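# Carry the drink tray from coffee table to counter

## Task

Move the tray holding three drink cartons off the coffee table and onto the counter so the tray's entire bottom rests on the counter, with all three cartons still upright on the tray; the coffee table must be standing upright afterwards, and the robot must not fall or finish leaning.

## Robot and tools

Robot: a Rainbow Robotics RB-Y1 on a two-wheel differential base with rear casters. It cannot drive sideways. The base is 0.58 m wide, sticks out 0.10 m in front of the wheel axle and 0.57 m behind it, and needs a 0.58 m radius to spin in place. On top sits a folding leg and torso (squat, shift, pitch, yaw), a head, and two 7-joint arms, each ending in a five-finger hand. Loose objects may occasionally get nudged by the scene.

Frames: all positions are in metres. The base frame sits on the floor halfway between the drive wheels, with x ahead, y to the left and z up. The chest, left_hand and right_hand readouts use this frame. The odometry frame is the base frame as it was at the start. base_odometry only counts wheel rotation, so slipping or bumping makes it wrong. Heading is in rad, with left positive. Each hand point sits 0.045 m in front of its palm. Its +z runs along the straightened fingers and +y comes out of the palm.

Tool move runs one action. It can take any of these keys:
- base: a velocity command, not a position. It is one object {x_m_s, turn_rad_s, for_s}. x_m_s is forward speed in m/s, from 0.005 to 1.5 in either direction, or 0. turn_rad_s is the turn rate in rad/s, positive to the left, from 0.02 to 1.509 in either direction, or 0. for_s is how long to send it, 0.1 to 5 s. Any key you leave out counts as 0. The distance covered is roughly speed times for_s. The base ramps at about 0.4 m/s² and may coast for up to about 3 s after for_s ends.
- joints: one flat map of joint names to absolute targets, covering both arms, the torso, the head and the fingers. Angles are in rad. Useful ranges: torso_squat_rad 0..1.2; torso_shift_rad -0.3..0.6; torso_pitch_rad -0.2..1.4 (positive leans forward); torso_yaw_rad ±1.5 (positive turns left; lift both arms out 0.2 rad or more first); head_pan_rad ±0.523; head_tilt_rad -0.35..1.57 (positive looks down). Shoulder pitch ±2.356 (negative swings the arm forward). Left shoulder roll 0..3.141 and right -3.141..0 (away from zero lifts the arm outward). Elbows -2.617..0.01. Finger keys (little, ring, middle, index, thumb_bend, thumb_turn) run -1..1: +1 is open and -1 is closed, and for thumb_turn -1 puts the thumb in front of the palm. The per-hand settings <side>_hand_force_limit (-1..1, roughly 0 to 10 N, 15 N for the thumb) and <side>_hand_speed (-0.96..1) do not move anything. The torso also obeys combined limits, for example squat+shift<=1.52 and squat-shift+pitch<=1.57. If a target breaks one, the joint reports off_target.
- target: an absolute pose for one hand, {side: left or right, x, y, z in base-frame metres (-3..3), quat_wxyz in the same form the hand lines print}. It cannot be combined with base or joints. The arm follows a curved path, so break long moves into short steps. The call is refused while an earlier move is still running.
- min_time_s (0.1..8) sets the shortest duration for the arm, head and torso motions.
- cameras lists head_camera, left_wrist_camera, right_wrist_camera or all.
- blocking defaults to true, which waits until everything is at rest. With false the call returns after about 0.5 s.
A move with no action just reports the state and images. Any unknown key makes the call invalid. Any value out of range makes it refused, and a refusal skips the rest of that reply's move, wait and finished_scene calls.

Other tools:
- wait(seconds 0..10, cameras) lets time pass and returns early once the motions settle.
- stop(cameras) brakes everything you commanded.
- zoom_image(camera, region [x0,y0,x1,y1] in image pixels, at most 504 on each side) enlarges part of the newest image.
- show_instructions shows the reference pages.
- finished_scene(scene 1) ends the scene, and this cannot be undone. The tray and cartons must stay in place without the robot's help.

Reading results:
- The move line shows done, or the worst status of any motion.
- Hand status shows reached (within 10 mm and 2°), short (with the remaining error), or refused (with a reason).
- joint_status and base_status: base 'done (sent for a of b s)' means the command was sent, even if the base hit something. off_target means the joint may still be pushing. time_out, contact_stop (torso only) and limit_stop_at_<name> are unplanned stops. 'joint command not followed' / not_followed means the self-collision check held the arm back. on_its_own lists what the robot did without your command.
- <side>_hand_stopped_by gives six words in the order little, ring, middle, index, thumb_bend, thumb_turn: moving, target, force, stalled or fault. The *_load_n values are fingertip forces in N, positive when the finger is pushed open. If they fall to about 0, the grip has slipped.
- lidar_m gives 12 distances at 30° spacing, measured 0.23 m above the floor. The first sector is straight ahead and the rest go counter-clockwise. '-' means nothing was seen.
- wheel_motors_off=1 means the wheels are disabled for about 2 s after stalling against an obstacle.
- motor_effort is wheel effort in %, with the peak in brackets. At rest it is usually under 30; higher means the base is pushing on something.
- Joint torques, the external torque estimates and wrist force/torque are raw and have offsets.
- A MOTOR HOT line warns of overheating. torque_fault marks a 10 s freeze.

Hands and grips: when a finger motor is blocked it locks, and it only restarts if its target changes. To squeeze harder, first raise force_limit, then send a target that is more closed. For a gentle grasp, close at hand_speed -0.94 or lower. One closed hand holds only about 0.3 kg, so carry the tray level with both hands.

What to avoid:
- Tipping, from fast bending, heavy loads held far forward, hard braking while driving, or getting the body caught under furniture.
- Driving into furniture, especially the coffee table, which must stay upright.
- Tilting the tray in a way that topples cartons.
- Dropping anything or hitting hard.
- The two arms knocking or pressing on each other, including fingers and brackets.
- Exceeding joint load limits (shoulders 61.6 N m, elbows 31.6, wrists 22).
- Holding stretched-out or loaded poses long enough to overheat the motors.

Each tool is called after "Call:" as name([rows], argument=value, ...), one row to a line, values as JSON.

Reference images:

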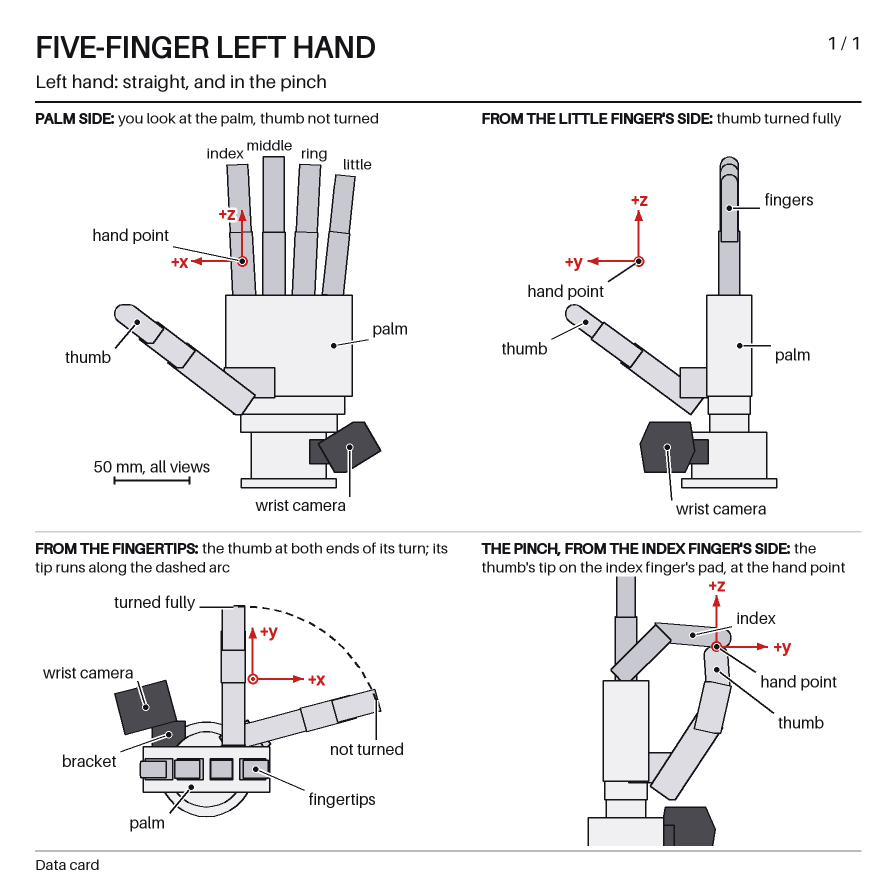

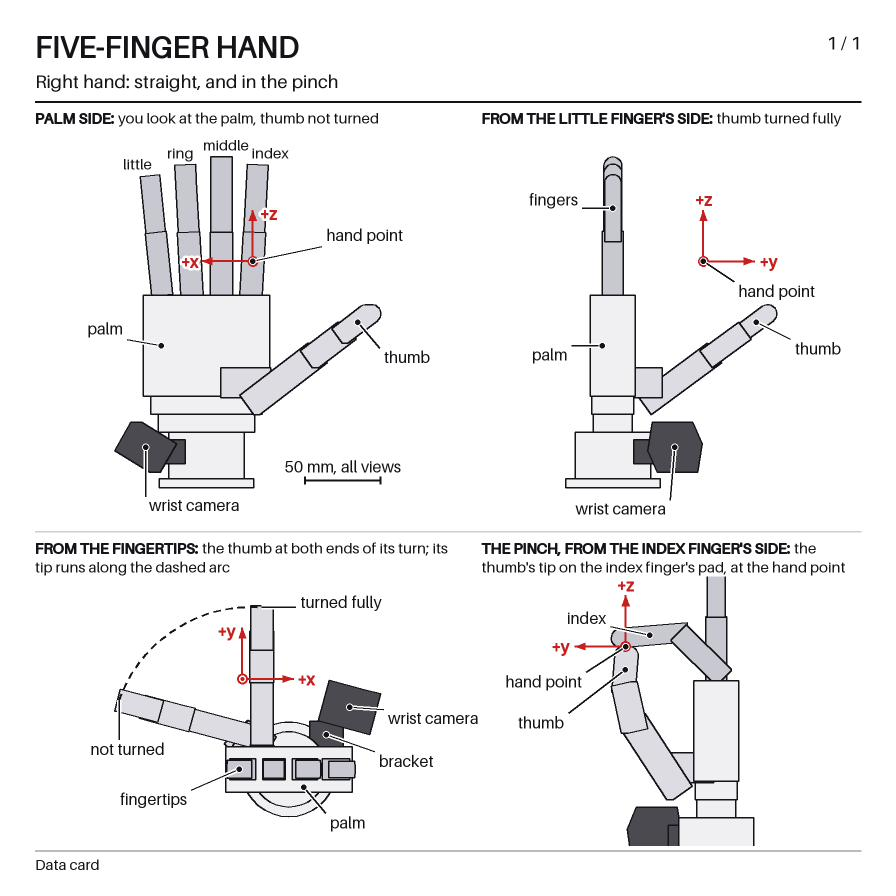

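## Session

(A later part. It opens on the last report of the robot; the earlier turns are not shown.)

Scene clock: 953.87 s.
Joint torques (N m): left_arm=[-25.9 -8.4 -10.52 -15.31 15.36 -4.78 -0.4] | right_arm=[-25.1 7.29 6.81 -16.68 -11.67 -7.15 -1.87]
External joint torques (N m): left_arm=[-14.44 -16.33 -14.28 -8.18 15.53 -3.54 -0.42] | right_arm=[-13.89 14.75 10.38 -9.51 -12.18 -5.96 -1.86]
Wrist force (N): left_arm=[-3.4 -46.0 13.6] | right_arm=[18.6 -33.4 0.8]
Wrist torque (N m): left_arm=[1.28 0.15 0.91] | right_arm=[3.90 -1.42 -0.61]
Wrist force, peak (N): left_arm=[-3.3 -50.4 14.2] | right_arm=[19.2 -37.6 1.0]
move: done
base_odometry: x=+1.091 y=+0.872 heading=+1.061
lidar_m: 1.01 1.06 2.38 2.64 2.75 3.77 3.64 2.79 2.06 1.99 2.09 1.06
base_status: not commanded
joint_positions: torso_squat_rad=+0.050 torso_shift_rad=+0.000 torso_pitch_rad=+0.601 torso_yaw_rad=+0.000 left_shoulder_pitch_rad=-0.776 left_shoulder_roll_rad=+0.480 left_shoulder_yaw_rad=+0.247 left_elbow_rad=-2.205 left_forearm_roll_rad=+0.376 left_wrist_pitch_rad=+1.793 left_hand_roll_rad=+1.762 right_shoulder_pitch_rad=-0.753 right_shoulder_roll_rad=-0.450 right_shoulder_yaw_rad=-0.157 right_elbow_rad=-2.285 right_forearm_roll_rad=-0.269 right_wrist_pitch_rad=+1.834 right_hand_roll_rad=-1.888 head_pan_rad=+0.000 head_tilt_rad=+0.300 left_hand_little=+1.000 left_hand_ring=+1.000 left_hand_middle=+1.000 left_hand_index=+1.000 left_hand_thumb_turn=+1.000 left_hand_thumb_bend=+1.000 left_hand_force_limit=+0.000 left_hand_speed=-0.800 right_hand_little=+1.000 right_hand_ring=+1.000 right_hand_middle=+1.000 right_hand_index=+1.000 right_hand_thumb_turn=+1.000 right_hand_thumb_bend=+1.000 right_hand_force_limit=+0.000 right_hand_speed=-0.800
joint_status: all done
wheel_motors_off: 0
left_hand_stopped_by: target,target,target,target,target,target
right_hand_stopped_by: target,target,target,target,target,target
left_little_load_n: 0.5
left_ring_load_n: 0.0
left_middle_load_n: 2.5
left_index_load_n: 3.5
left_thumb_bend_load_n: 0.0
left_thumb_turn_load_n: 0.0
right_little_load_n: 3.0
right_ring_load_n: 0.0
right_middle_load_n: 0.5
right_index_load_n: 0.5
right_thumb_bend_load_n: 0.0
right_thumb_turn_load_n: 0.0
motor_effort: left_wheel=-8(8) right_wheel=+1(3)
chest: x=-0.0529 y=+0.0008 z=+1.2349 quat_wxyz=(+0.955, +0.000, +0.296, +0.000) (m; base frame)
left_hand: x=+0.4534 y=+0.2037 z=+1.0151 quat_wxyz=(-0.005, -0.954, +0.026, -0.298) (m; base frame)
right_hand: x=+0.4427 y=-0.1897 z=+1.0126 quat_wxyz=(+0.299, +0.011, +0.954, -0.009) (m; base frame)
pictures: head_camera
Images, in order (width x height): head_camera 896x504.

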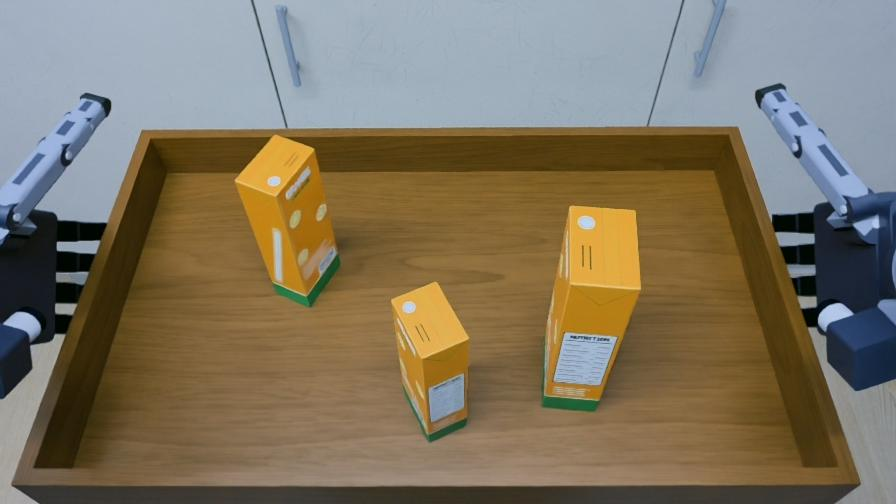

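Call:
move(joints={"head_tilt_rad": 0.0}, cameras=["head_camera"])

Scene clock: 971.60 s.
Joint torques (N m): left_arm=[-26.23 -7.91 -10.49 -15.12 15.23 -4.87 -0.35] | right_arm=[-25.14 6.83 6.64 -16.48 -11.82 -7.06 -1.93]
External joint torques (N m): left_arm=[-14.77 -15.84 -14.25 -8 15.4 -3.62 -0.36] | right_arm=[-13.94 14.28 10.21 -9.31 -12.33 -5.86 -1.91]
Wrist force (N): left_arm=[-3.3 -45.7 13.9] | right_arm=[18.5 -33.6 1.0]
Wrist torque (N m): left_arm=[1.37 0.07 0.96] | right_arm=[3.87 -1.41 -0.62]
Wrist force, peak (N): left_arm=[-3.3 -46.7 13.6] | right_arm=[18.7 -33.6 1.1]
move: done
base_odometry: x=+1.091 y=+0.872 heading=+1.061
lidar_m: 1.01 1.05 2.37 2.64 2.75 3.77 3.63 2.78 2.06 1.99 2.09 1.05
base_status: not commanded
joint_positions: torso_squat_rad=+0.050 torso_shift_rad=+0.000 torso_pitch_rad=+0.601 torso_yaw_rad=+0.000 left_shoulder_pitch_rad=-0.776 left_shoulder_roll_rad=+0.480 left_shoulder_yaw_rad=+0.247 left_elbow_rad=-2.205 left_forearm_roll_rad=+0.376 left_wrist_pitch_rad=+1.793 left_hand_roll_rad=+1.762 right_shoulder_pitch_rad=-0.753 right_shoulder_roll_rad=-0.450 right_shoulder_yaw_rad=-0.157 right_elbow_rad=-2.285 right_forearm_roll_rad=-0.269 right_wrist_pitch_rad=+1.834 right_hand_roll_rad=-1.888 head_pan_rad=+0.000 head_tilt_rad=+0.000 left_hand_little=+1.000 left_hand_ring=+1.000 left_hand_middle=+1.000 left_hand_index=+1.000 left_hand_thumb_turn=+1.000 left_hand_thumb_bend=+1.000 left_hand_force_limit=+0.000 left_hand_speed=-0.800 right_hand_little=+1.000 right_hand_ring=+1.000 right_hand_middle=+1.000 right_hand_index=+1.000 right_hand_thumb_turn=+1.000 right_hand_thumb_bend=+1.000 right_hand_force_limit=+0.000 right_hand_speed=-0.800
joint_status: all done
wheel_motors_off: 0
left_hand_stopped_by: target,target,target,target,target,target
right_hand_stopped_by: target,target,target,target,target,target
left_little_load_n: 1.0
left_ring_load_n: 0.5
left_middle_load_n: 2.5
left_index_load_n: 3.5
left_thumb_bend_load_n: -0.5
left_thumb_turn_load_n: 0.0
right_little_load_n: 3.0
right_ring_load_n: 0.0
right_middle_load_n: 0.0
right_index_load_n: 0.5
right_thumb_bend_load_n: 0.0
right_thumb_turn_load_n: 0.0
motor_effort: left_wheel=-7(8) right_wheel=+2(3)
chest: x=-0.0529 y=+0.0008 z=+1.2349 quat_wxyz=(+0.955, +0.000, +0.296, +0.000) (m; base frame)
left_hand: x=+0.4534 y=+0.2037 z=+1.0152 quat_wxyz=(-0.005, -0.954, +0.026, -0.298) (m; base frame)
right_hand: x=+0.4427 y=-0.1897 z=+1.0126 quat_wxyz=(+0.299, +0.011, +0.954, -0.009) (m; base frame)
pictures: head_camera
Images, in order (width x height): head_camera 896x504.

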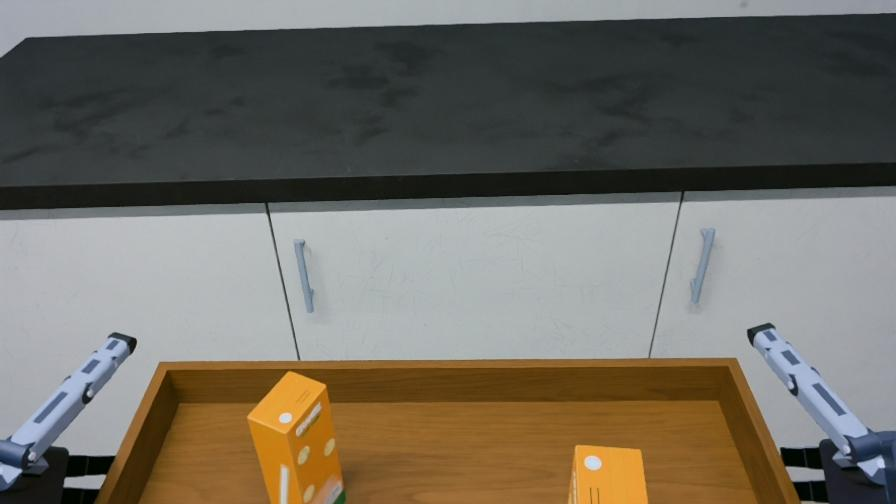

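Call:
move(joints={"left_shoulder_pitch_rad": -0.8362, "left_shoulder_roll_rad": 0.4976, "left_shoulder_yaw_rad": 0.2635, "left_elbow_rad": -2.2384, "left_forearm_roll_rad": 0.4031, "left_wrist_pitch_rad": 1.8837, "left_hand_roll_rad": 1.785, "right_shoulder_pitch_rad": -0.8167, "right_shoulder_roll_rad": -0.4709, "right_shoulder_yaw_rad": -0.1724, "right_elbow_rad": -2.3163, "right_forearm_roll_rad": -0.3036, "right_wrist_pitch_rad": 1.915, "right_hand_roll_rad": -1.8989}, min_time_s=2.5, cameras=["head_camera"])

Call:
move(base={"turn_rad_s": -0.05, "for_s": 0.4})

Call:
move(base={"x_m_s": 0.15, "for_s": 2.0}, cameras=["all"])

Scene clock: 1046.90 s.
Joint torques (N m): left_arm=[-27 -8.42 -10.05 -14.34 15.6 -5.38 -0.04] | right_arm=[-25.89 7.43 6.66 -16.07 -12.2 -7.7 -1.72]
External joint torques (N m): left_arm=[-15.13 -16.6 -13.75 -7.81 15.8 -4.14 -0.06] | right_arm=[-14.15 15.22 10.25 -9.5 -12.71 -6.5 -1.7]
Wrist force (N): left_arm=[-3.3 -48.1 13.7] | right_arm=[18.6 -36.0 1.1]
Wrist torque (N m): left_arm=[1.37 0.27 1.15] | right_arm=[4.05 -1.23 -0.60]
Wrist force, peak (N): left_arm=[-3.0 -51.7 13.7] | right_arm=[19.3 -38.5 0.6]
move: done
base_odometry: x=+1.091 y=+0.872 heading=+1.061
lidar_m: 1.01 1.05 2.36 2.64 2.76 3.78 3.63 2.78 2.05 1.99 2.08 1.05
base_status: not commanded
joint_positions: torso_squat_rad=+0.050 torso_shift_rad=+0.000 torso_pitch_rad=+0.601 torso_yaw_rad=+0.000 left_shoulder_pitch_rad=-0.833 left_shoulder_roll_rad=+0.502 left_shoulder_yaw_rad=+0.267 left_elbow_rad=-2.236 left_forearm_roll_rad=+0.399 left_wrist_pitch_rad=+1.885 left_hand_roll_rad=+1.785 right_shoulder_pitch_rad=-0.813 right_shoulder_roll_rad=-0.475 right_shoulder_yaw_rad=-0.175 right_elbow_rad=-2.314 right_forearm_roll_rad=-0.300 right_wrist_pitch_rad=+1.917 right_hand_roll_rad=-1.898 head_pan_rad=+0.000 head_tilt_rad=+0.000 left_hand_little=+1.000 left_hand_ring=+1.000 left_hand_middle=+1.000 left_hand_index=+1.000 left_hand_thumb_turn=+1.000 left_hand_thumb_bend=+1.000 left_hand_force_limit=+0.000 left_hand_speed=-0.800 right_hand_little=+1.000 right_hand_ring=+1.000 right_hand_middle=+1.000 right_hand_index=+1.000 right_hand_thumb_turn=+1.000 right_hand_thumb_bend=+1.000 right_hand_force_limit=+0.000 right_hand_speed=-0.800
joint_status: all done
wheel_motors_off: 0
left_hand_stopped_by: target,target,target,target,target,target
right_hand_stopped_by: target,target,target,target,target,target
left_little_load_n: 1.5
left_ring_load_n: 0.0
left_middle_load_n: 2.5
left_index_load_n: 3.5
left_thumb_bend_load_n: 0.0
left_thumb_turn_load_n: 0.0
right_little_load_n: 2.5
right_ring_load_n: 0.0
right_middle_load_n: 0.5
right_index_load_n: 1.0
right_thumb_bend_load_n: 0.0
right_thumb_turn_load_n: 0.0
motor_effort: left_wheel=-7(8) right_wheel=+1(3)
chest: x=-0.0529 y=+0.0008 z=+1.2349 quat_wxyz=(+0.955, +0.000, +0.296, +0.000) (m; base frame)
left_hand: x=+0.4521 y=+0.2042 z=+1.0390 quat_wxyz=(-0.004, -0.954, +0.023, -0.298) (m; base frame)
right_hand: x=+0.4429 y=-0.1886 z=+1.0370 quat_wxyz=(+0.303, +0.008, +0.953, -0.009) (m; base frame)
pictures: head_camera
Images, in order (width x height): head_camera 896x504.

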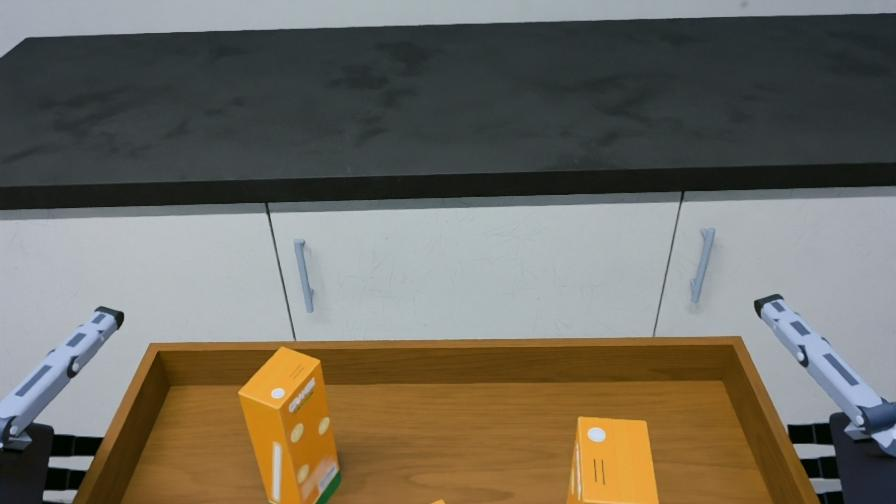

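Scene clock: 1047.73 s.
Joint torques (N m): left_arm=[-26.74 -8.96 -10.55 -14.35 15.62 -5.43 -0.2] | right_arm=[-25.05 8.65 7.11 -16.03 -11.9 -7.6 -1.57]
External joint torques (N m): left_arm=[-14.87 -17.14 -14.25 -7.81 15.82 -4.19 -0.22] | right_arm=[-13.31 16.44 10.69 -9.46 -12.4 -6.4 -1.56]
Wrist force (N): left_arm=[-3.1 -48.8 13.7] | right_arm=[18.5 -36.0 1.3]
Wrist torque (N m): left_arm=[1.21 0.27 1.13] | right_arm=[4.03 -1.20 -0.61]
Wrist force, peak (N): left_arm=[-3.8 -49.5 13.6] | right_arm=[18.7 -36.4 1.2]
move: done
base_odometry: x=+1.091 y=+0.872 heading=+1.041
lidar_m: 1.01 1.06 2.33 2.64 2.74 3.74 3.64 2.85 2.07 2.00 2.06 1.06
base_status: done (sent for 0.4 of 0.4 s)
joint_positions: torso_squat_rad=+0.050 torso_shift_rad=+0.000 torso_pitch_rad=+0.601 torso_yaw_rad=+0.000 left_shoulder_pitch_rad=-0.833 left_shoulder_roll_rad=+0.502 left_shoulder_yaw_rad=+0.267 left_elbow_rad=-2.236 left_forearm_roll_rad=+0.399 left_wrist_pitch_rad=+1.885 left_hand_roll_rad=+1.785 right_shoulder_pitch_rad=-0.813 right_shoulder_roll_rad=-0.475 right_shoulder_yaw_rad=-0.175 right_elbow_rad=-2.314 right_forearm_roll_rad=-0.300 right_wrist_pitch_rad=+1.917 right_hand_roll_rad=-1.898 head_pan_rad=+0.000 head_tilt_rad=+0.000 left_hand_little=+1.000 left_hand_ring=+1.000 left_hand_middle=+1.000 left_hand_index=+1.000 left_hand_thumb_turn=+1.000 left_hand_thumb_bend=+1.000 left_hand_force_limit=+0.000 left_hand_speed=-0.800 right_hand_little=+1.000 right_hand_ring=+1.000 right_hand_middle=+1.000 right_hand_index=+1.000 right_hand_thumb_turn=+1.000 right_hand_thumb_bend=+1.000 right_hand_force_limit=+0.000 right_hand_speed=-0.800
joint_status: not commanded
wheel_motors_off: 0
left_hand_stopped_by: target,target,target,target,target,target
right_hand_stopped_by: target,target,target,target,target,target
left_little_load_n: 1.0
left_ring_load_n: 0.0
left_middle_load_n: 2.0
left_index_load_n: 3.5
left_thumb_bend_load_n: 0.0
left_thumb_turn_load_n: 0.0
right_little_load_n: 2.5
right_ring_load_n: 0.0
right_middle_load_n: 0.5
right_index_load_n: 1.0
right_thumb_bend_load_n: 0.0
right_thumb_turn_load_n: 0.0
motor_effort: left_wheel=-6(8) right_wheel=+0(12)
chest: x=-0.0529 y=+0.0008 z=+1.2349 quat_wxyz=(+0.955, +0.000, +0.296, +0.000) (m; base frame)
left_hand: x=+0.4521 y=+0.2042 z=+1.0391 quat_wxyz=(-0.004, -0.954, +0.023, -0.298) (m; base frame)
right_hand: x=+0.4430 y=-0.1886 z=+1.0371 quat_wxyz=(+0.303, +0.008, +0.953, -0.009) (m; base frame)
pictures: none

Scene clock: 1050.77 s.
Joint torques (N m): left_arm=[-25.99 -9.41 -9.9 -13.84 15.39 -5.47 -0.35] | right_arm=[-24.97 8.95 7.75 -15.19 -11.78 -8.14 -1.46]
External joint torques (N m): left_arm=[-14.11 -17.59 -13.6 -7.3 15.59 -4.23 -0.36] | right_arm=[-13.22 16.74 11.33 -8.62 -12.29 -6.94 -1.45]
Wrist force (N): left_arm=[-4.0 -48.8 14.6] | right_arm=[18.4 -36.2 1.4]
Wrist torque (N m): left_arm=[1.20 0.42 1.11] | right_arm=[4.04 -1.19 -0.61]
Wrist force, peak (N): left_arm=[-3.9 -49.8 13.6] | right_arm=[19.3 -36.1 0.5]
move: done
base_odometry: x=+1.242 y=+1.131 heading=+1.042
lidar_m: 0.72 0.74 1.02 2.64 2.74 3.74 4.05 2.85 2.07 1.99 1.03 0.74
base_status: done (sent for 2 of 2 s)
joint_positions: torso_squat_rad=+0.050 torso_shift_rad=+0.000 torso_pitch_rad=+0.601 torso_yaw_rad=+0.000 left_shoulder_pitch_rad=-0.833 left_shoulder_roll_rad=+0.502 left_shoulder_yaw_rad=+0.267 left_elbow_rad=-2.237 left_forearm_roll_rad=+0.399 left_wrist_pitch_rad=+1.885 left_hand_roll_rad=+1.785 right_shoulder_pitch_rad=-0.813 right_shoulder_roll_rad=-0.475 right_shoulder_yaw_rad=-0.175 right_elbow_rad=-2.314 right_forearm_roll_rad=-0.300 right_wrist_pitch_rad=+1.917 right_hand_roll_rad=-1.898 head_pan_rad=+0.000 head_tilt_rad=+0.000 left_hand_little=+1.000 left_hand_ring=+1.000 left_hand_middle=+1.000 left_hand_index=+1.000 left_hand_thumb_turn=+1.000 left_hand_thumb_bend=+1.000 left_hand_force_limit=+0.000 left_hand_speed=-0.800 right_hand_little=+1.000 right_hand_ring=+1.000 right_hand_middle=+1.000 right_hand_index=+1.000 right_hand_thumb_turn=+1.000 right_hand_thumb_bend=+1.000 right_hand_force_limit=+0.000 right_hand_speed=-0.800
joint_status: not commanded
wheel_motors_off: 0
left_hand_stopped_by: target,target,target,target,target,target
right_hand_stopped_by: target,target,target,target,target,target
left_little_load_n: 1.0
left_ring_load_n: 0.0
left_middle_load_n: 2.5
left_index_load_n: 3.5
left_thumb_bend_load_n: 0.0
left_thumb_turn_load_n: -0.5
right_little_load_n: 2.5
right_ring_load_n: 0.0
right_middle_load_n: 0.5
right_index_load_n: 1.0
right_thumb_bend_load_n: 0.0
right_thumb_turn_load_n: 0.0
motor_effort: left_wheel=+6(31) right_wheel=-9(44)
chest: x=-0.0530 y=+0.0008 z=+1.2349 quat_wxyz=(+0.955, +0.000, +0.296, +0.000) (m; base frame)
left_hand: x=+0.4521 y=+0.2042 z=+1.0393 quat_wxyz=(-0.004, -0.954, +0.023, -0.298) (m; base frame)
right_hand: x=+0.4430 y=-0.1886 z=+1.0373 quat_wxyz=(+0.303, +0.008, +0.953, -0.009) (m; base frame)
pictures: head_camera, left_wrist_camera, right_wrist_camera
Images, in order (width x height): head_camera 896x504, left_wrist_camera 504x504, right_wrist_camera 504x504.

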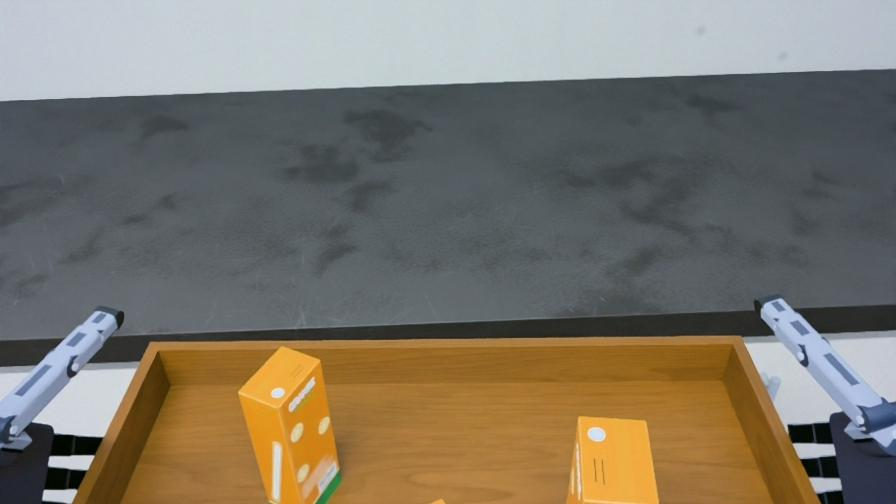

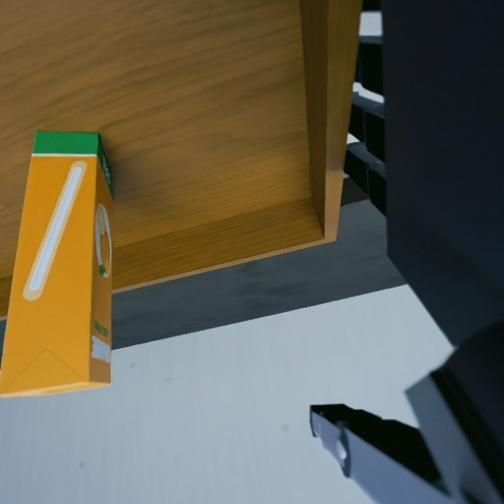

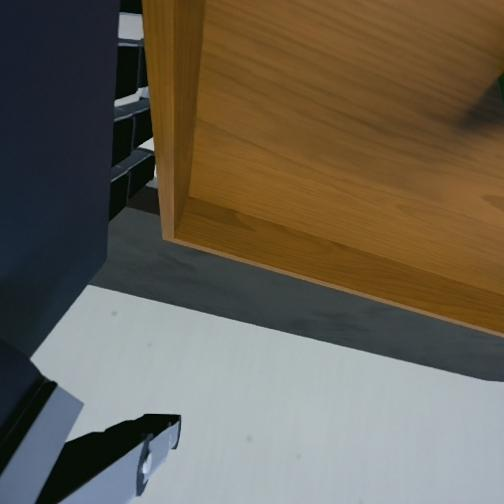

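Call:
move(cameras=["all"])

Scene clock: 1096.90 s.
Joint torques (N m): left_arm=[-25.96 -8.66 -10.45 -13.65 15.34 -5.52 -0.05] | right_arm=[-24.58 8.58 7.52 -15.35 -11.95 -8.03 -1.72]
External joint torques (N m): left_arm=[-14.09 -16.85 -14.16 -7.11 15.53 -4.28 -0.06] | right_arm=[-12.84 16.37 11.1 -8.78 -12.46 -6.83 -1.71]
Wrist force (N): left_arm=[-3.5 -48.8 13.1] | right_arm=[18.4 -36.1 1.1]
Wrist torque (N m): left_arm=[1.29 0.32 1.12] | right_arm=[4.05 -1.19 -0.60]
Wrist force, peak (N): left_arm=[-3.8 -50.0 13.7] | right_arm=[18.5 -36.3 1.3]
base_odometry: x=+1.242 y=+1.131 heading=+1.042
lidar_m: 0.71 0.74 1.01 2.63 2.73 3.74 4.05 2.85 2.06 1.99 1.03 0.75
base_status: done (sent for 2 of 2 s)
joint_positions: torso_squat_rad=+0.050 torso_shift_rad=+0.000 torso_pitch_rad=+0.601 torso_yaw_rad=+0.000 left_shoulder_pitch_rad=-0.833 left_shoulder_roll_rad=+0.502 left_shoulder_yaw_rad=+0.267 left_elbow_rad=-2.237 left_forearm_roll_rad=+0.399 left_wrist_pitch_rad=+1.885 left_hand_roll_rad=+1.785 right_shoulder_pitch_rad=-0.813 right_shoulder_roll_rad=-0.475 right_shoulder_yaw_rad=-0.175 right_elbow_rad=-2.314 right_forearm_roll_rad=-0.300 right_wrist_pitch_rad=+1.917 right_hand_roll_rad=-1.898 head_pan_rad=+0.000 head_tilt_rad=+0.000 left_hand_little=+1.000 left_hand_ring=+1.000 left_hand_middle=+1.000 left_hand_index=+1.000 left_hand_thumb_turn=+1.000 left_hand_thumb_bend=+1.000 left_hand_force_limit=+0.000 left_hand_speed=-0.800 right_hand_little=+1.000 right_hand_ring=+1.000 right_hand_middle=+1.000 right_hand_index=+1.000 right_hand_thumb_turn=+1.000 right_hand_thumb_bend=+1.000 right_hand_force_limit=+0.000 right_hand_speed=-0.800
joint_status: not commanded
wheel_motors_off: 0
left_hand_stopped_by: target,target,target,target,target,target
right_hand_stopped_by: target,target,target,target,target,target
left_little_load_n: 1.0
left_ring_load_n: 0.0
left_middle_load_n: 2.0
left_index_load_n: 3.5
left_thumb_bend_load_n: 0.0
left_thumb_turn_load_n: 0.0
right_little_load_n: 3.0
right_ring_load_n: 0.0
right_middle_load_n: 0.5
right_index_load_n: 1.0
right_thumb_bend_load_n: 0.0
right_thumb_turn_load_n: 0.0
motor_effort: left_wheel=+6(31) right_wheel=-9(44)
chest: x=-0.0530 y=+0.0008 z=+1.2349 quat_wxyz=(+0.955, +0.000, +0.296, +0.000) (m; base frame)
left_hand: x=+0.4521 y=+0.2042 z=+1.0393 quat_wxyz=(-0.004, -0.954, +0.023, -0.298) (m; base frame)
right_hand: x=+0.4430 y=-0.1886 z=+1.0373 quat_wxyz=(+0.303, +0.008, +0.953, -0.009) (m; base frame)
pictures: head_camera, left_wrist_camera, right_wrist_camera
Images, in order (width x height): head_camera 896x504, left_wrist_camera 504x504, right_wrist_camera 504x504.

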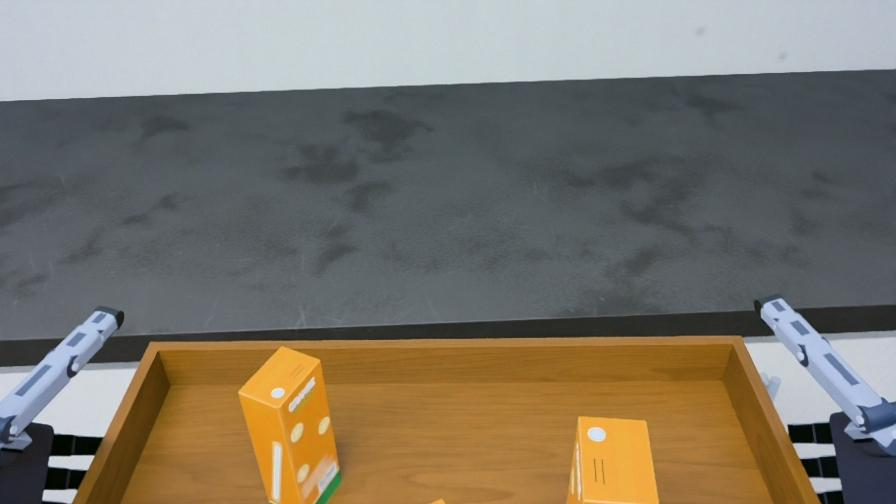

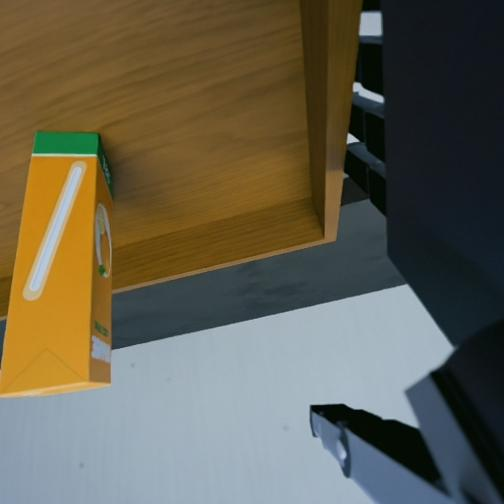

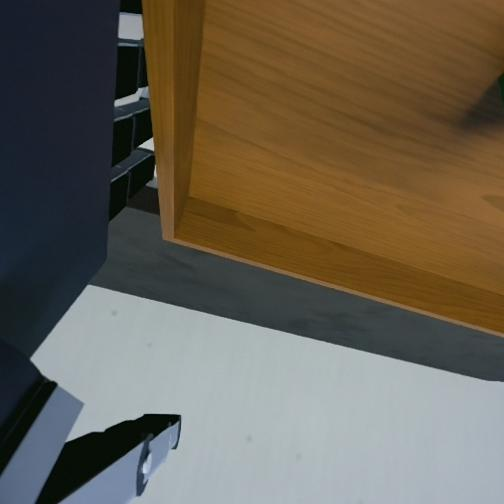

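Call:
zoom_image(camera="head_camera", region=[350, 60, 550, 360])

Call:
move(joints={"torso_squat_rad": 0.5}, min_time_s=4, cameras=["head_camera"])

Call:
zoom_image(camera="head_camera", region=[350, 60, 550, 360])

Scaled by 1.680 from the camera's 896x504 image, which has a finer 1280x720 frame.

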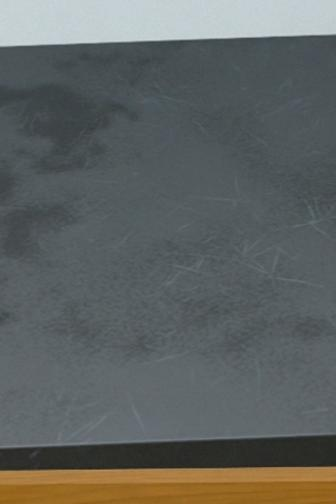

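Scene clock: 1135.77 s.
Joint torques (N m): left_arm=[-25.37 -8.84 -10.94 -14.07 15.35 -5.47 -0.13] | right_arm=[-25.09 8.37 6.88 -15.37 -11.85 -8.01 -1.68]
External joint torques (N m): left_arm=[-13.5 -17.02 -14.64 -7.53 15.55 -4.22 -0.14] | right_arm=[-13.34 16.16 10.46 -8.81 -12.36 -6.81 -1.67]
Wrist force (N): left_arm=[-3.9 -47.9 12.7] | right_arm=[18.6 -36.4 1.0]
Wrist torque (N m): left_arm=[1.45 0.34 1.12] | right_arm=[4.01 -1.26 -0.62]
Wrist force, peak (N): left_arm=[-3.3 -49.8 13.6] | right_arm=[18.6 -36.5 1.1]
move: done
base_odometry: x=+1.242 y=+1.131 heading=+1.042
lidar_m: 0.71 0.74 1.00 2.64 2.74 3.74 4.05 2.84 2.09 1.99 1.04 0.74
base_status: not commanded
joint_positions: torso_squat_rad=+0.500 torso_shift_rad=+0.000 torso_pitch_rad=+0.600 torso_yaw_rad=+0.000 left_shoulder_pitch_rad=-0.833 left_shoulder_roll_rad=+0.502 left_shoulder_yaw_rad=+0.267 left_elbow_rad=-2.237 left_forearm_roll_rad=+0.399 left_wrist_pitch_rad=+1.885 left_hand_roll_rad=+1.785 right_shoulder_pitch_rad=-0.813 right_shoulder_roll_rad=-0.475 right_shoulder_yaw_rad=-0.175 right_elbow_rad=-2.314 right_forearm_roll_rad=-0.300 right_wrist_pitch_rad=+1.917 right_hand_roll_rad=-1.898 head_pan_rad=+0.000 head_tilt_rad=+0.000 left_hand_little=+1.000 left_hand_ring=+1.000 left_hand_middle=+1.000 left_hand_index=+1.000 left_hand_thumb_turn=+1.000 left_hand_thumb_bend=+1.000 left_hand_force_limit=+0.000 left_hand_speed=-0.800 right_hand_little=+1.000 right_hand_ring=+1.000 right_hand_middle=+1.000 right_hand_index=+1.000 right_hand_thumb_turn=+1.000 right_hand_thumb_bend=+1.000 right_hand_force_limit=+0.000 right_hand_speed=-0.800
joint_status: all done
wheel_motors_off: 0
left_hand_stopped_by: target,target,target,target,target,target
right_hand_stopped_by: target,target,target,target,target,target
left_little_load_n: 1.5
left_ring_load_n: 0.5
left_middle_load_n: 2.5
left_index_load_n: 3.5
left_thumb_bend_load_n: 0.0
left_thumb_turn_load_n: 0.0
right_little_load_n: 2.5
right_ring_load_n: 0.0
right_middle_load_n: 0.5
right_index_load_n: 1.0
right_thumb_bend_load_n: 0.0
right_thumb_turn_load_n: 0.0
motor_effort: left_wheel=+5(7) right_wheel=-9(9)
chest: x=-0.0531 y=+0.0007 z=+1.1501 quat_wxyz=(+0.955, +0.000, +0.296, +0.000) (m; base frame)
left_hand: x=+0.4520 y=+0.2041 z=+0.9546 quat_wxyz=(-0.004, -0.954, +0.023, -0.298) (m; base frame)
right_hand: x=+0.4429 y=-0.1887 z=+0.9526 quat_wxyz=(+0.303, +0.008, +0.953, -0.009) (m; base frame)
pictures: head_camera
Images, in order (width x height): head_camera 896x504.

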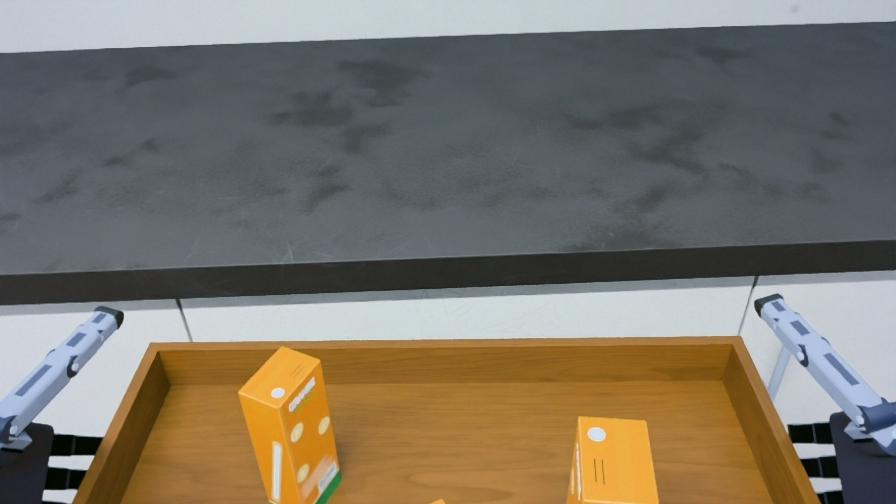

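Scaled by 1.680 from the camera's 896x504 image, which has a finer 1280x720 frame.

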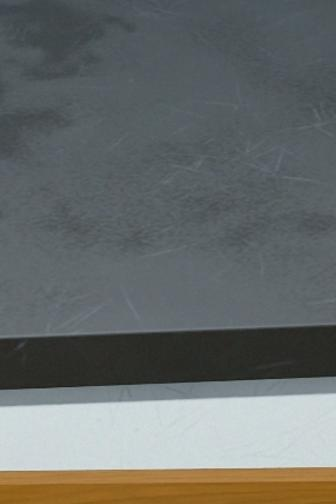

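Call:
move(joints={"torso_squat_rad": 0.03, "torso_pitch_rad": 0.56}, min_time_s=5, cameras=["head_camera"])

Scene clock: 1169.77 s.
Joint torques (N m): left_arm=[-26.15 -9.27 -10.48 -13.74 15.25 -5.68 -0.15] | right_arm=[-25.19 8.37 7.05 -15.1 -11.77 -7.87 -1.75]
External joint torques (N m): left_arm=[-13.82 -17.52 -14.18 -7.4 15.47 -4.38 -0.17] | right_arm=[-12.94 16.25 10.64 -8.73 -12.29 -6.6 -1.74]
Wrist force (N): left_arm=[-3.8 -49.9 13.0] | right_arm=[18.9 -36.1 0.7]
Wrist torque (N m): left_arm=[1.16 0.30 1.16] | right_arm=[4.07 -1.19 -0.57]
Wrist force, peak (N): left_arm=[-3.8 -50.1 13.7] | right_arm=[18.6 -36.6 1.0]
move: done
base_odometry: x=+1.242 y=+1.131 heading=+1.042
lidar_m: 0.71 0.74 1.00 2.63 2.74 3.73 4.05 2.85 2.07 2.00 1.03 0.74
base_status: not commanded
joint_positions: torso_squat_rad=+0.030 torso_shift_rad=+0.000 torso_pitch_rad=+0.561 torso_yaw_rad=+0.000 left_shoulder_pitch_rad=-0.833 left_shoulder_roll_rad=+0.502 left_shoulder_yaw_rad=+0.267 left_elbow_rad=-2.237 left_forearm_roll_rad=+0.399 left_wrist_pitch_rad=+1.885 left_hand_roll_rad=+1.785 right_shoulder_pitch_rad=-0.813 right_shoulder_roll_rad=-0.475 right_shoulder_yaw_rad=-0.175 right_elbow_rad=-2.314 right_forearm_roll_rad=-0.300 right_wrist_pitch_rad=+1.917 right_hand_roll_rad=-1.898 head_pan_rad=+0.000 head_tilt_rad=+0.000 left_hand_little=+1.000 left_hand_ring=+1.000 left_hand_middle=+1.000 left_hand_index=+1.000 left_hand_thumb_turn=+1.000 left_hand_thumb_bend=+1.000 left_hand_force_limit=+0.000 left_hand_speed=-0.800 right_hand_little=+1.000 right_hand_ring=+1.000 right_hand_middle=+1.000 right_hand_index=+1.000 right_hand_thumb_turn=+1.000 right_hand_thumb_bend=+1.000 right_hand_force_limit=+0.000 right_hand_speed=-0.800
joint_status: all done
wheel_motors_off: 0
left_hand_stopped_by: target,target,target,target,target,target
right_hand_stopped_by: target,target,target,target,target,target
left_little_load_n: 1.5
left_ring_load_n: 0.0
left_middle_load_n: 2.5
left_index_load_n: 3.5
left_thumb_bend_load_n: 0.0
left_thumb_turn_load_n: 0.0
right_little_load_n: 2.5
right_ring_load_n: 0.0
right_middle_load_n: 0.5
right_index_load_n: 1.0
right_thumb_bend_load_n: 0.0
right_thumb_turn_load_n: 0.0
motor_effort: left_wheel=+5(7) right_wheel=-9(9)
chest: x=-0.0633 y=+0.0008 z=+1.2422 quat_wxyz=(+0.961, +0.000, +0.277, +0.000) (m; base frame)
left_hand: x=+0.4492 y=+0.2042 z=+1.0669 quat_wxyz=(-0.003, -0.948, +0.023, -0.317) (m; base frame)
right_hand: x=+0.4402 y=-0.1886 z=+1.0646 quat_wxyz=(+0.322, +0.008, +0.947, -0.009) (m; base frame)
pictures: head_camera
Images, in order (width x height): head_camera 896x504.

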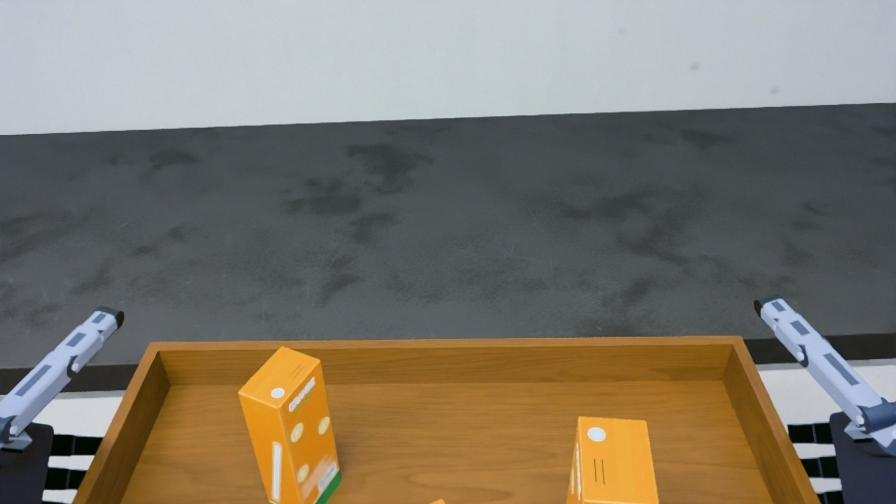

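Call:
move(base={"x_m_s": 0.1, "for_s": 1.6}, cameras=["all"])

Scene clock: 1179.33 s.
Joint torques (N m): left_arm=[-26.41 -8.9 -10.33 -13.39 15.48 -5.54 -0.04] | right_arm=[-24.95 8.61 7.17 -15.02 -11.81 -8.06 -1.76]
External joint torques (N m): left_arm=[-14.07 -17.15 -14.02 -7.05 15.7 -4.24 -0.05] | right_arm=[-12.7 16.49 10.76 -8.65 -12.33 -6.79 -1.75]
Wrist force (N): left_arm=[-4.6 -48.4 13.1] | right_arm=[19.1 -36.1 0.5]
Wrist torque (N m): left_arm=[1.34 0.44 1.06] | right_arm=[4.09 -1.21 -0.56]
Wrist force, peak (N): left_arm=[-3.7 -49.8 13.9] | right_arm=[19.5 -36.1 -0.2]
move: done
base_odometry: x=+1.323 y=+1.269 heading=+1.042
lidar_m: 0.55 0.58 0.78 2.64 2.74 3.73 4.20 2.86 2.09 1.99 0.79 0.58
base_status: done (sent for 1.6 of 1.6 s)
joint_positions: torso_squat_rad=+0.030 torso_shift_rad=+0.000 torso_pitch_rad=+0.561 torso_yaw_rad=+0.000 left_shoulder_pitch_rad=-0.833 left_shoulder_roll_rad=+0.502 left_shoulder_yaw_rad=+0.267 left_elbow_rad=-2.237 left_forearm_roll_rad=+0.399 left_wrist_pitch_rad=+1.885 left_hand_roll_rad=+1.785 right_shoulder_pitch_rad=-0.814 right_shoulder_roll_rad=-0.475 right_shoulder_yaw_rad=-0.175 right_elbow_rad=-2.314 right_forearm_roll_rad=-0.300 right_wrist_pitch_rad=+1.917 right_hand_roll_rad=-1.898 head_pan_rad=+0.000 head_tilt_rad=+0.000 left_hand_little=+1.000 left_hand_ring=+1.000 left_hand_middle=+1.000 left_hand_index=+1.000 left_hand_thumb_turn=+1.000 left_hand_thumb_bend=+1.000 left_hand_force_limit=+0.000 left_hand_speed=-0.800 right_hand_little=+1.000 right_hand_ring=+1.000 right_hand_middle=+1.000 right_hand_index=+1.000 right_hand_thumb_turn=+1.000 right_hand_thumb_bend=+1.000 right_hand_force_limit=+0.000 right_hand_speed=-0.800
joint_status: not commanded
wheel_motors_off: 0
left_hand_stopped_by: target,target,target,target,target,target
right_hand_stopped_by: target,target,target,target,target,target
left_little_load_n: 1.0
left_ring_load_n: 0.5
left_middle_load_n: 2.5
left_index_load_n: 3.5
left_thumb_bend_load_n: 0.0
left_thumb_turn_load_n: 0.0
right_little_load_n: 2.5
right_ring_load_n: 0.5
right_middle_load_n: 0.5
right_index_load_n: 1.0
right_thumb_bend_load_n: 0.0
right_thumb_turn_load_n: 0.0
motor_effort: left_wheel=+4(25) right_wheel=-8(20)
chest: x=-0.0632 y=+0.0008 z=+1.2422 quat_wxyz=(+0.961, +0.000, +0.277, +0.000) (m; base frame)
left_hand: x=+0.4493 y=+0.2042 z=+1.0669 quat_wxyz=(-0.003, -0.948, +0.023, -0.317) (m; base frame)
right_hand: x=+0.4402 y=-0.1886 z=+1.0646 quat_wxyz=(+0.322, +0.008, +0.947, -0.009) (m; base frame)
pictures: head_camera, left_wrist_camera, right_wrist_camera
Images, in order (width x height): head_camera 896x504, left_wrist_camera 504x504, right_wrist_camera 504x504.

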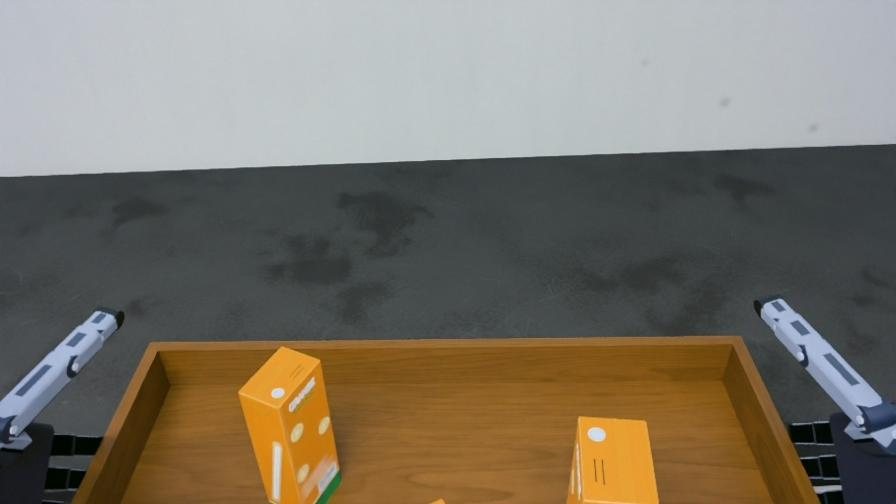

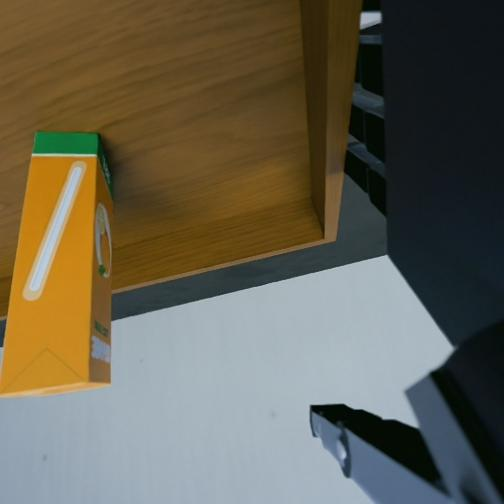

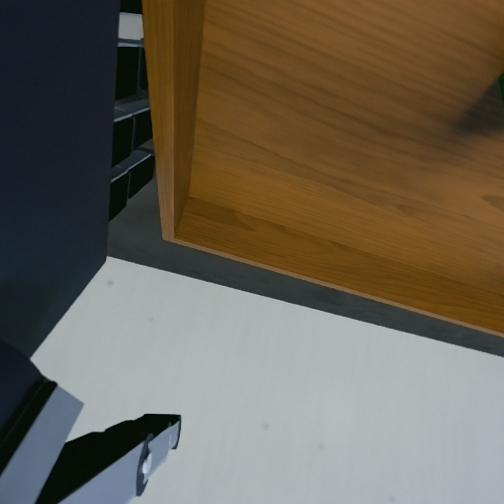

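Call:
move(base={"x_m_s": 0.1, "for_s": 2.0}, cameras=["all"])

Scene clock: 1184.60 s.
Joint torques (N m): left_arm=[-26.18 -9.54 -10.42 -13.72 15.37 -5.7 -0.26] | right_arm=[-24.78 8.48 7.38 -15.18 -11.72 -8.07 -1.72]
External joint torques (N m): left_arm=[-13.84 -17.78 -14.11 -7.38 15.59 -4.4 -0.27] | right_arm=[-12.53 16.36 10.97 -8.82 -12.24 -6.8 -1.7]
Wrist force (N): left_arm=[-3.7 -48.4 13.3] | right_arm=[18.9 -36.0 0.6]
Wrist torque (N m): left_arm=[1.33 0.29 1.16] | right_arm=[4.10 -1.19 -0.58]
Wrist force, peak (N): left_arm=[-3.7 -49.8 13.1] | right_arm=[19.2 -36.5 0.6]
move: done
base_odometry: x=+1.424 y=+1.442 heading=+1.043
lidar_m: 0.35 0.37 0.50 2.64 2.74 3.74 4.40 2.85 2.08 1.99 0.53 0.37
base_status: done (sent for 2 of 2 s)
joint_positions: torso_squat_rad=+0.030 torso_shift_rad=+0.000 torso_pitch_rad=+0.561 torso_yaw_rad=+0.000 left_shoulder_pitch_rad=-0.833 left_shoulder_roll_rad=+0.502 left_shoulder_yaw_rad=+0.267 left_elbow_rad=-2.237 left_forearm_roll_rad=+0.399 left_wrist_pitch_rad=+1.885 left_hand_roll_rad=+1.785 right_shoulder_pitch_rad=-0.814 right_shoulder_roll_rad=-0.475 right_shoulder_yaw_rad=-0.175 right_elbow_rad=-2.314 right_forearm_roll_rad=-0.301 right_wrist_pitch_rad=+1.917 right_hand_roll_rad=-1.898 head_pan_rad=+0.000 head_tilt_rad=+0.000 left_hand_little=+1.000 left_hand_ring=+1.000 left_hand_middle=+1.000 left_hand_index=+1.000 left_hand_thumb_turn=+1.000 left_hand_thumb_bend=+1.000 left_hand_force_limit=+0.000 left_hand_speed=-0.800 right_hand_little=+1.000 right_hand_ring=+1.000 right_hand_middle=+1.000 right_hand_index=+1.000 right_hand_thumb_turn=+1.000 right_hand_thumb_bend=+1.000 right_hand_force_limit=+0.000 right_hand_speed=-0.800
joint_status: not commanded
wheel_motors_off: 0
left_hand_stopped_by: target,target,target,target,target,target
right_hand_stopped_by: target,target,target,target,target,target
left_little_load_n: 1.0
left_ring_load_n: 0.0
left_middle_load_n: 2.5
left_index_load_n: 3.5
left_thumb_bend_load_n: 0.0
left_thumb_turn_load_n: 0.0
right_little_load_n: 2.5
right_ring_load_n: 0.0
right_middle_load_n: 0.5
right_index_load_n: 1.0
right_thumb_bend_load_n: 0.0
right_thumb_turn_load_n: 0.0
motor_effort: left_wheel=+3(25) right_wheel=-8(20)
chest: x=-0.0632 y=+0.0008 z=+1.2422 quat_wxyz=(+0.961, +0.000, +0.277, +0.000) (m; base frame)
left_hand: x=+0.4493 y=+0.2042 z=+1.0669 quat_wxyz=(-0.003, -0.948, +0.023, -0.317) (m; base frame)
right_hand: x=+0.4402 y=-0.1886 z=+1.0646 quat_wxyz=(+0.322, +0.008, +0.947, -0.009) (m; base frame)
pictures: head_camera, left_wrist_camera, right_wrist_camera
Images, in order (width x height): head_camera 896x504, left_wrist_camera 504x504, right_wrist_camera 504x504.

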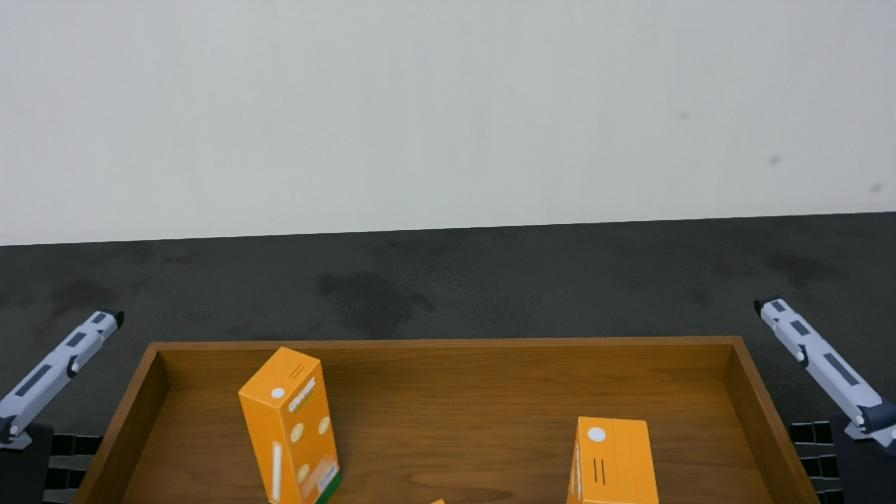

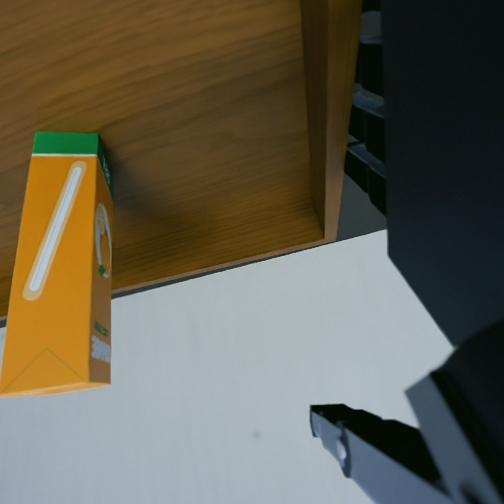

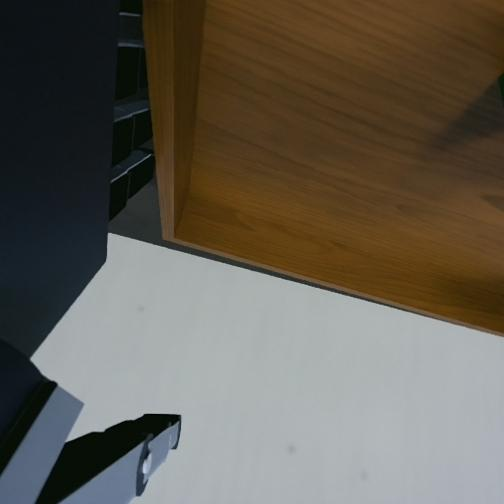

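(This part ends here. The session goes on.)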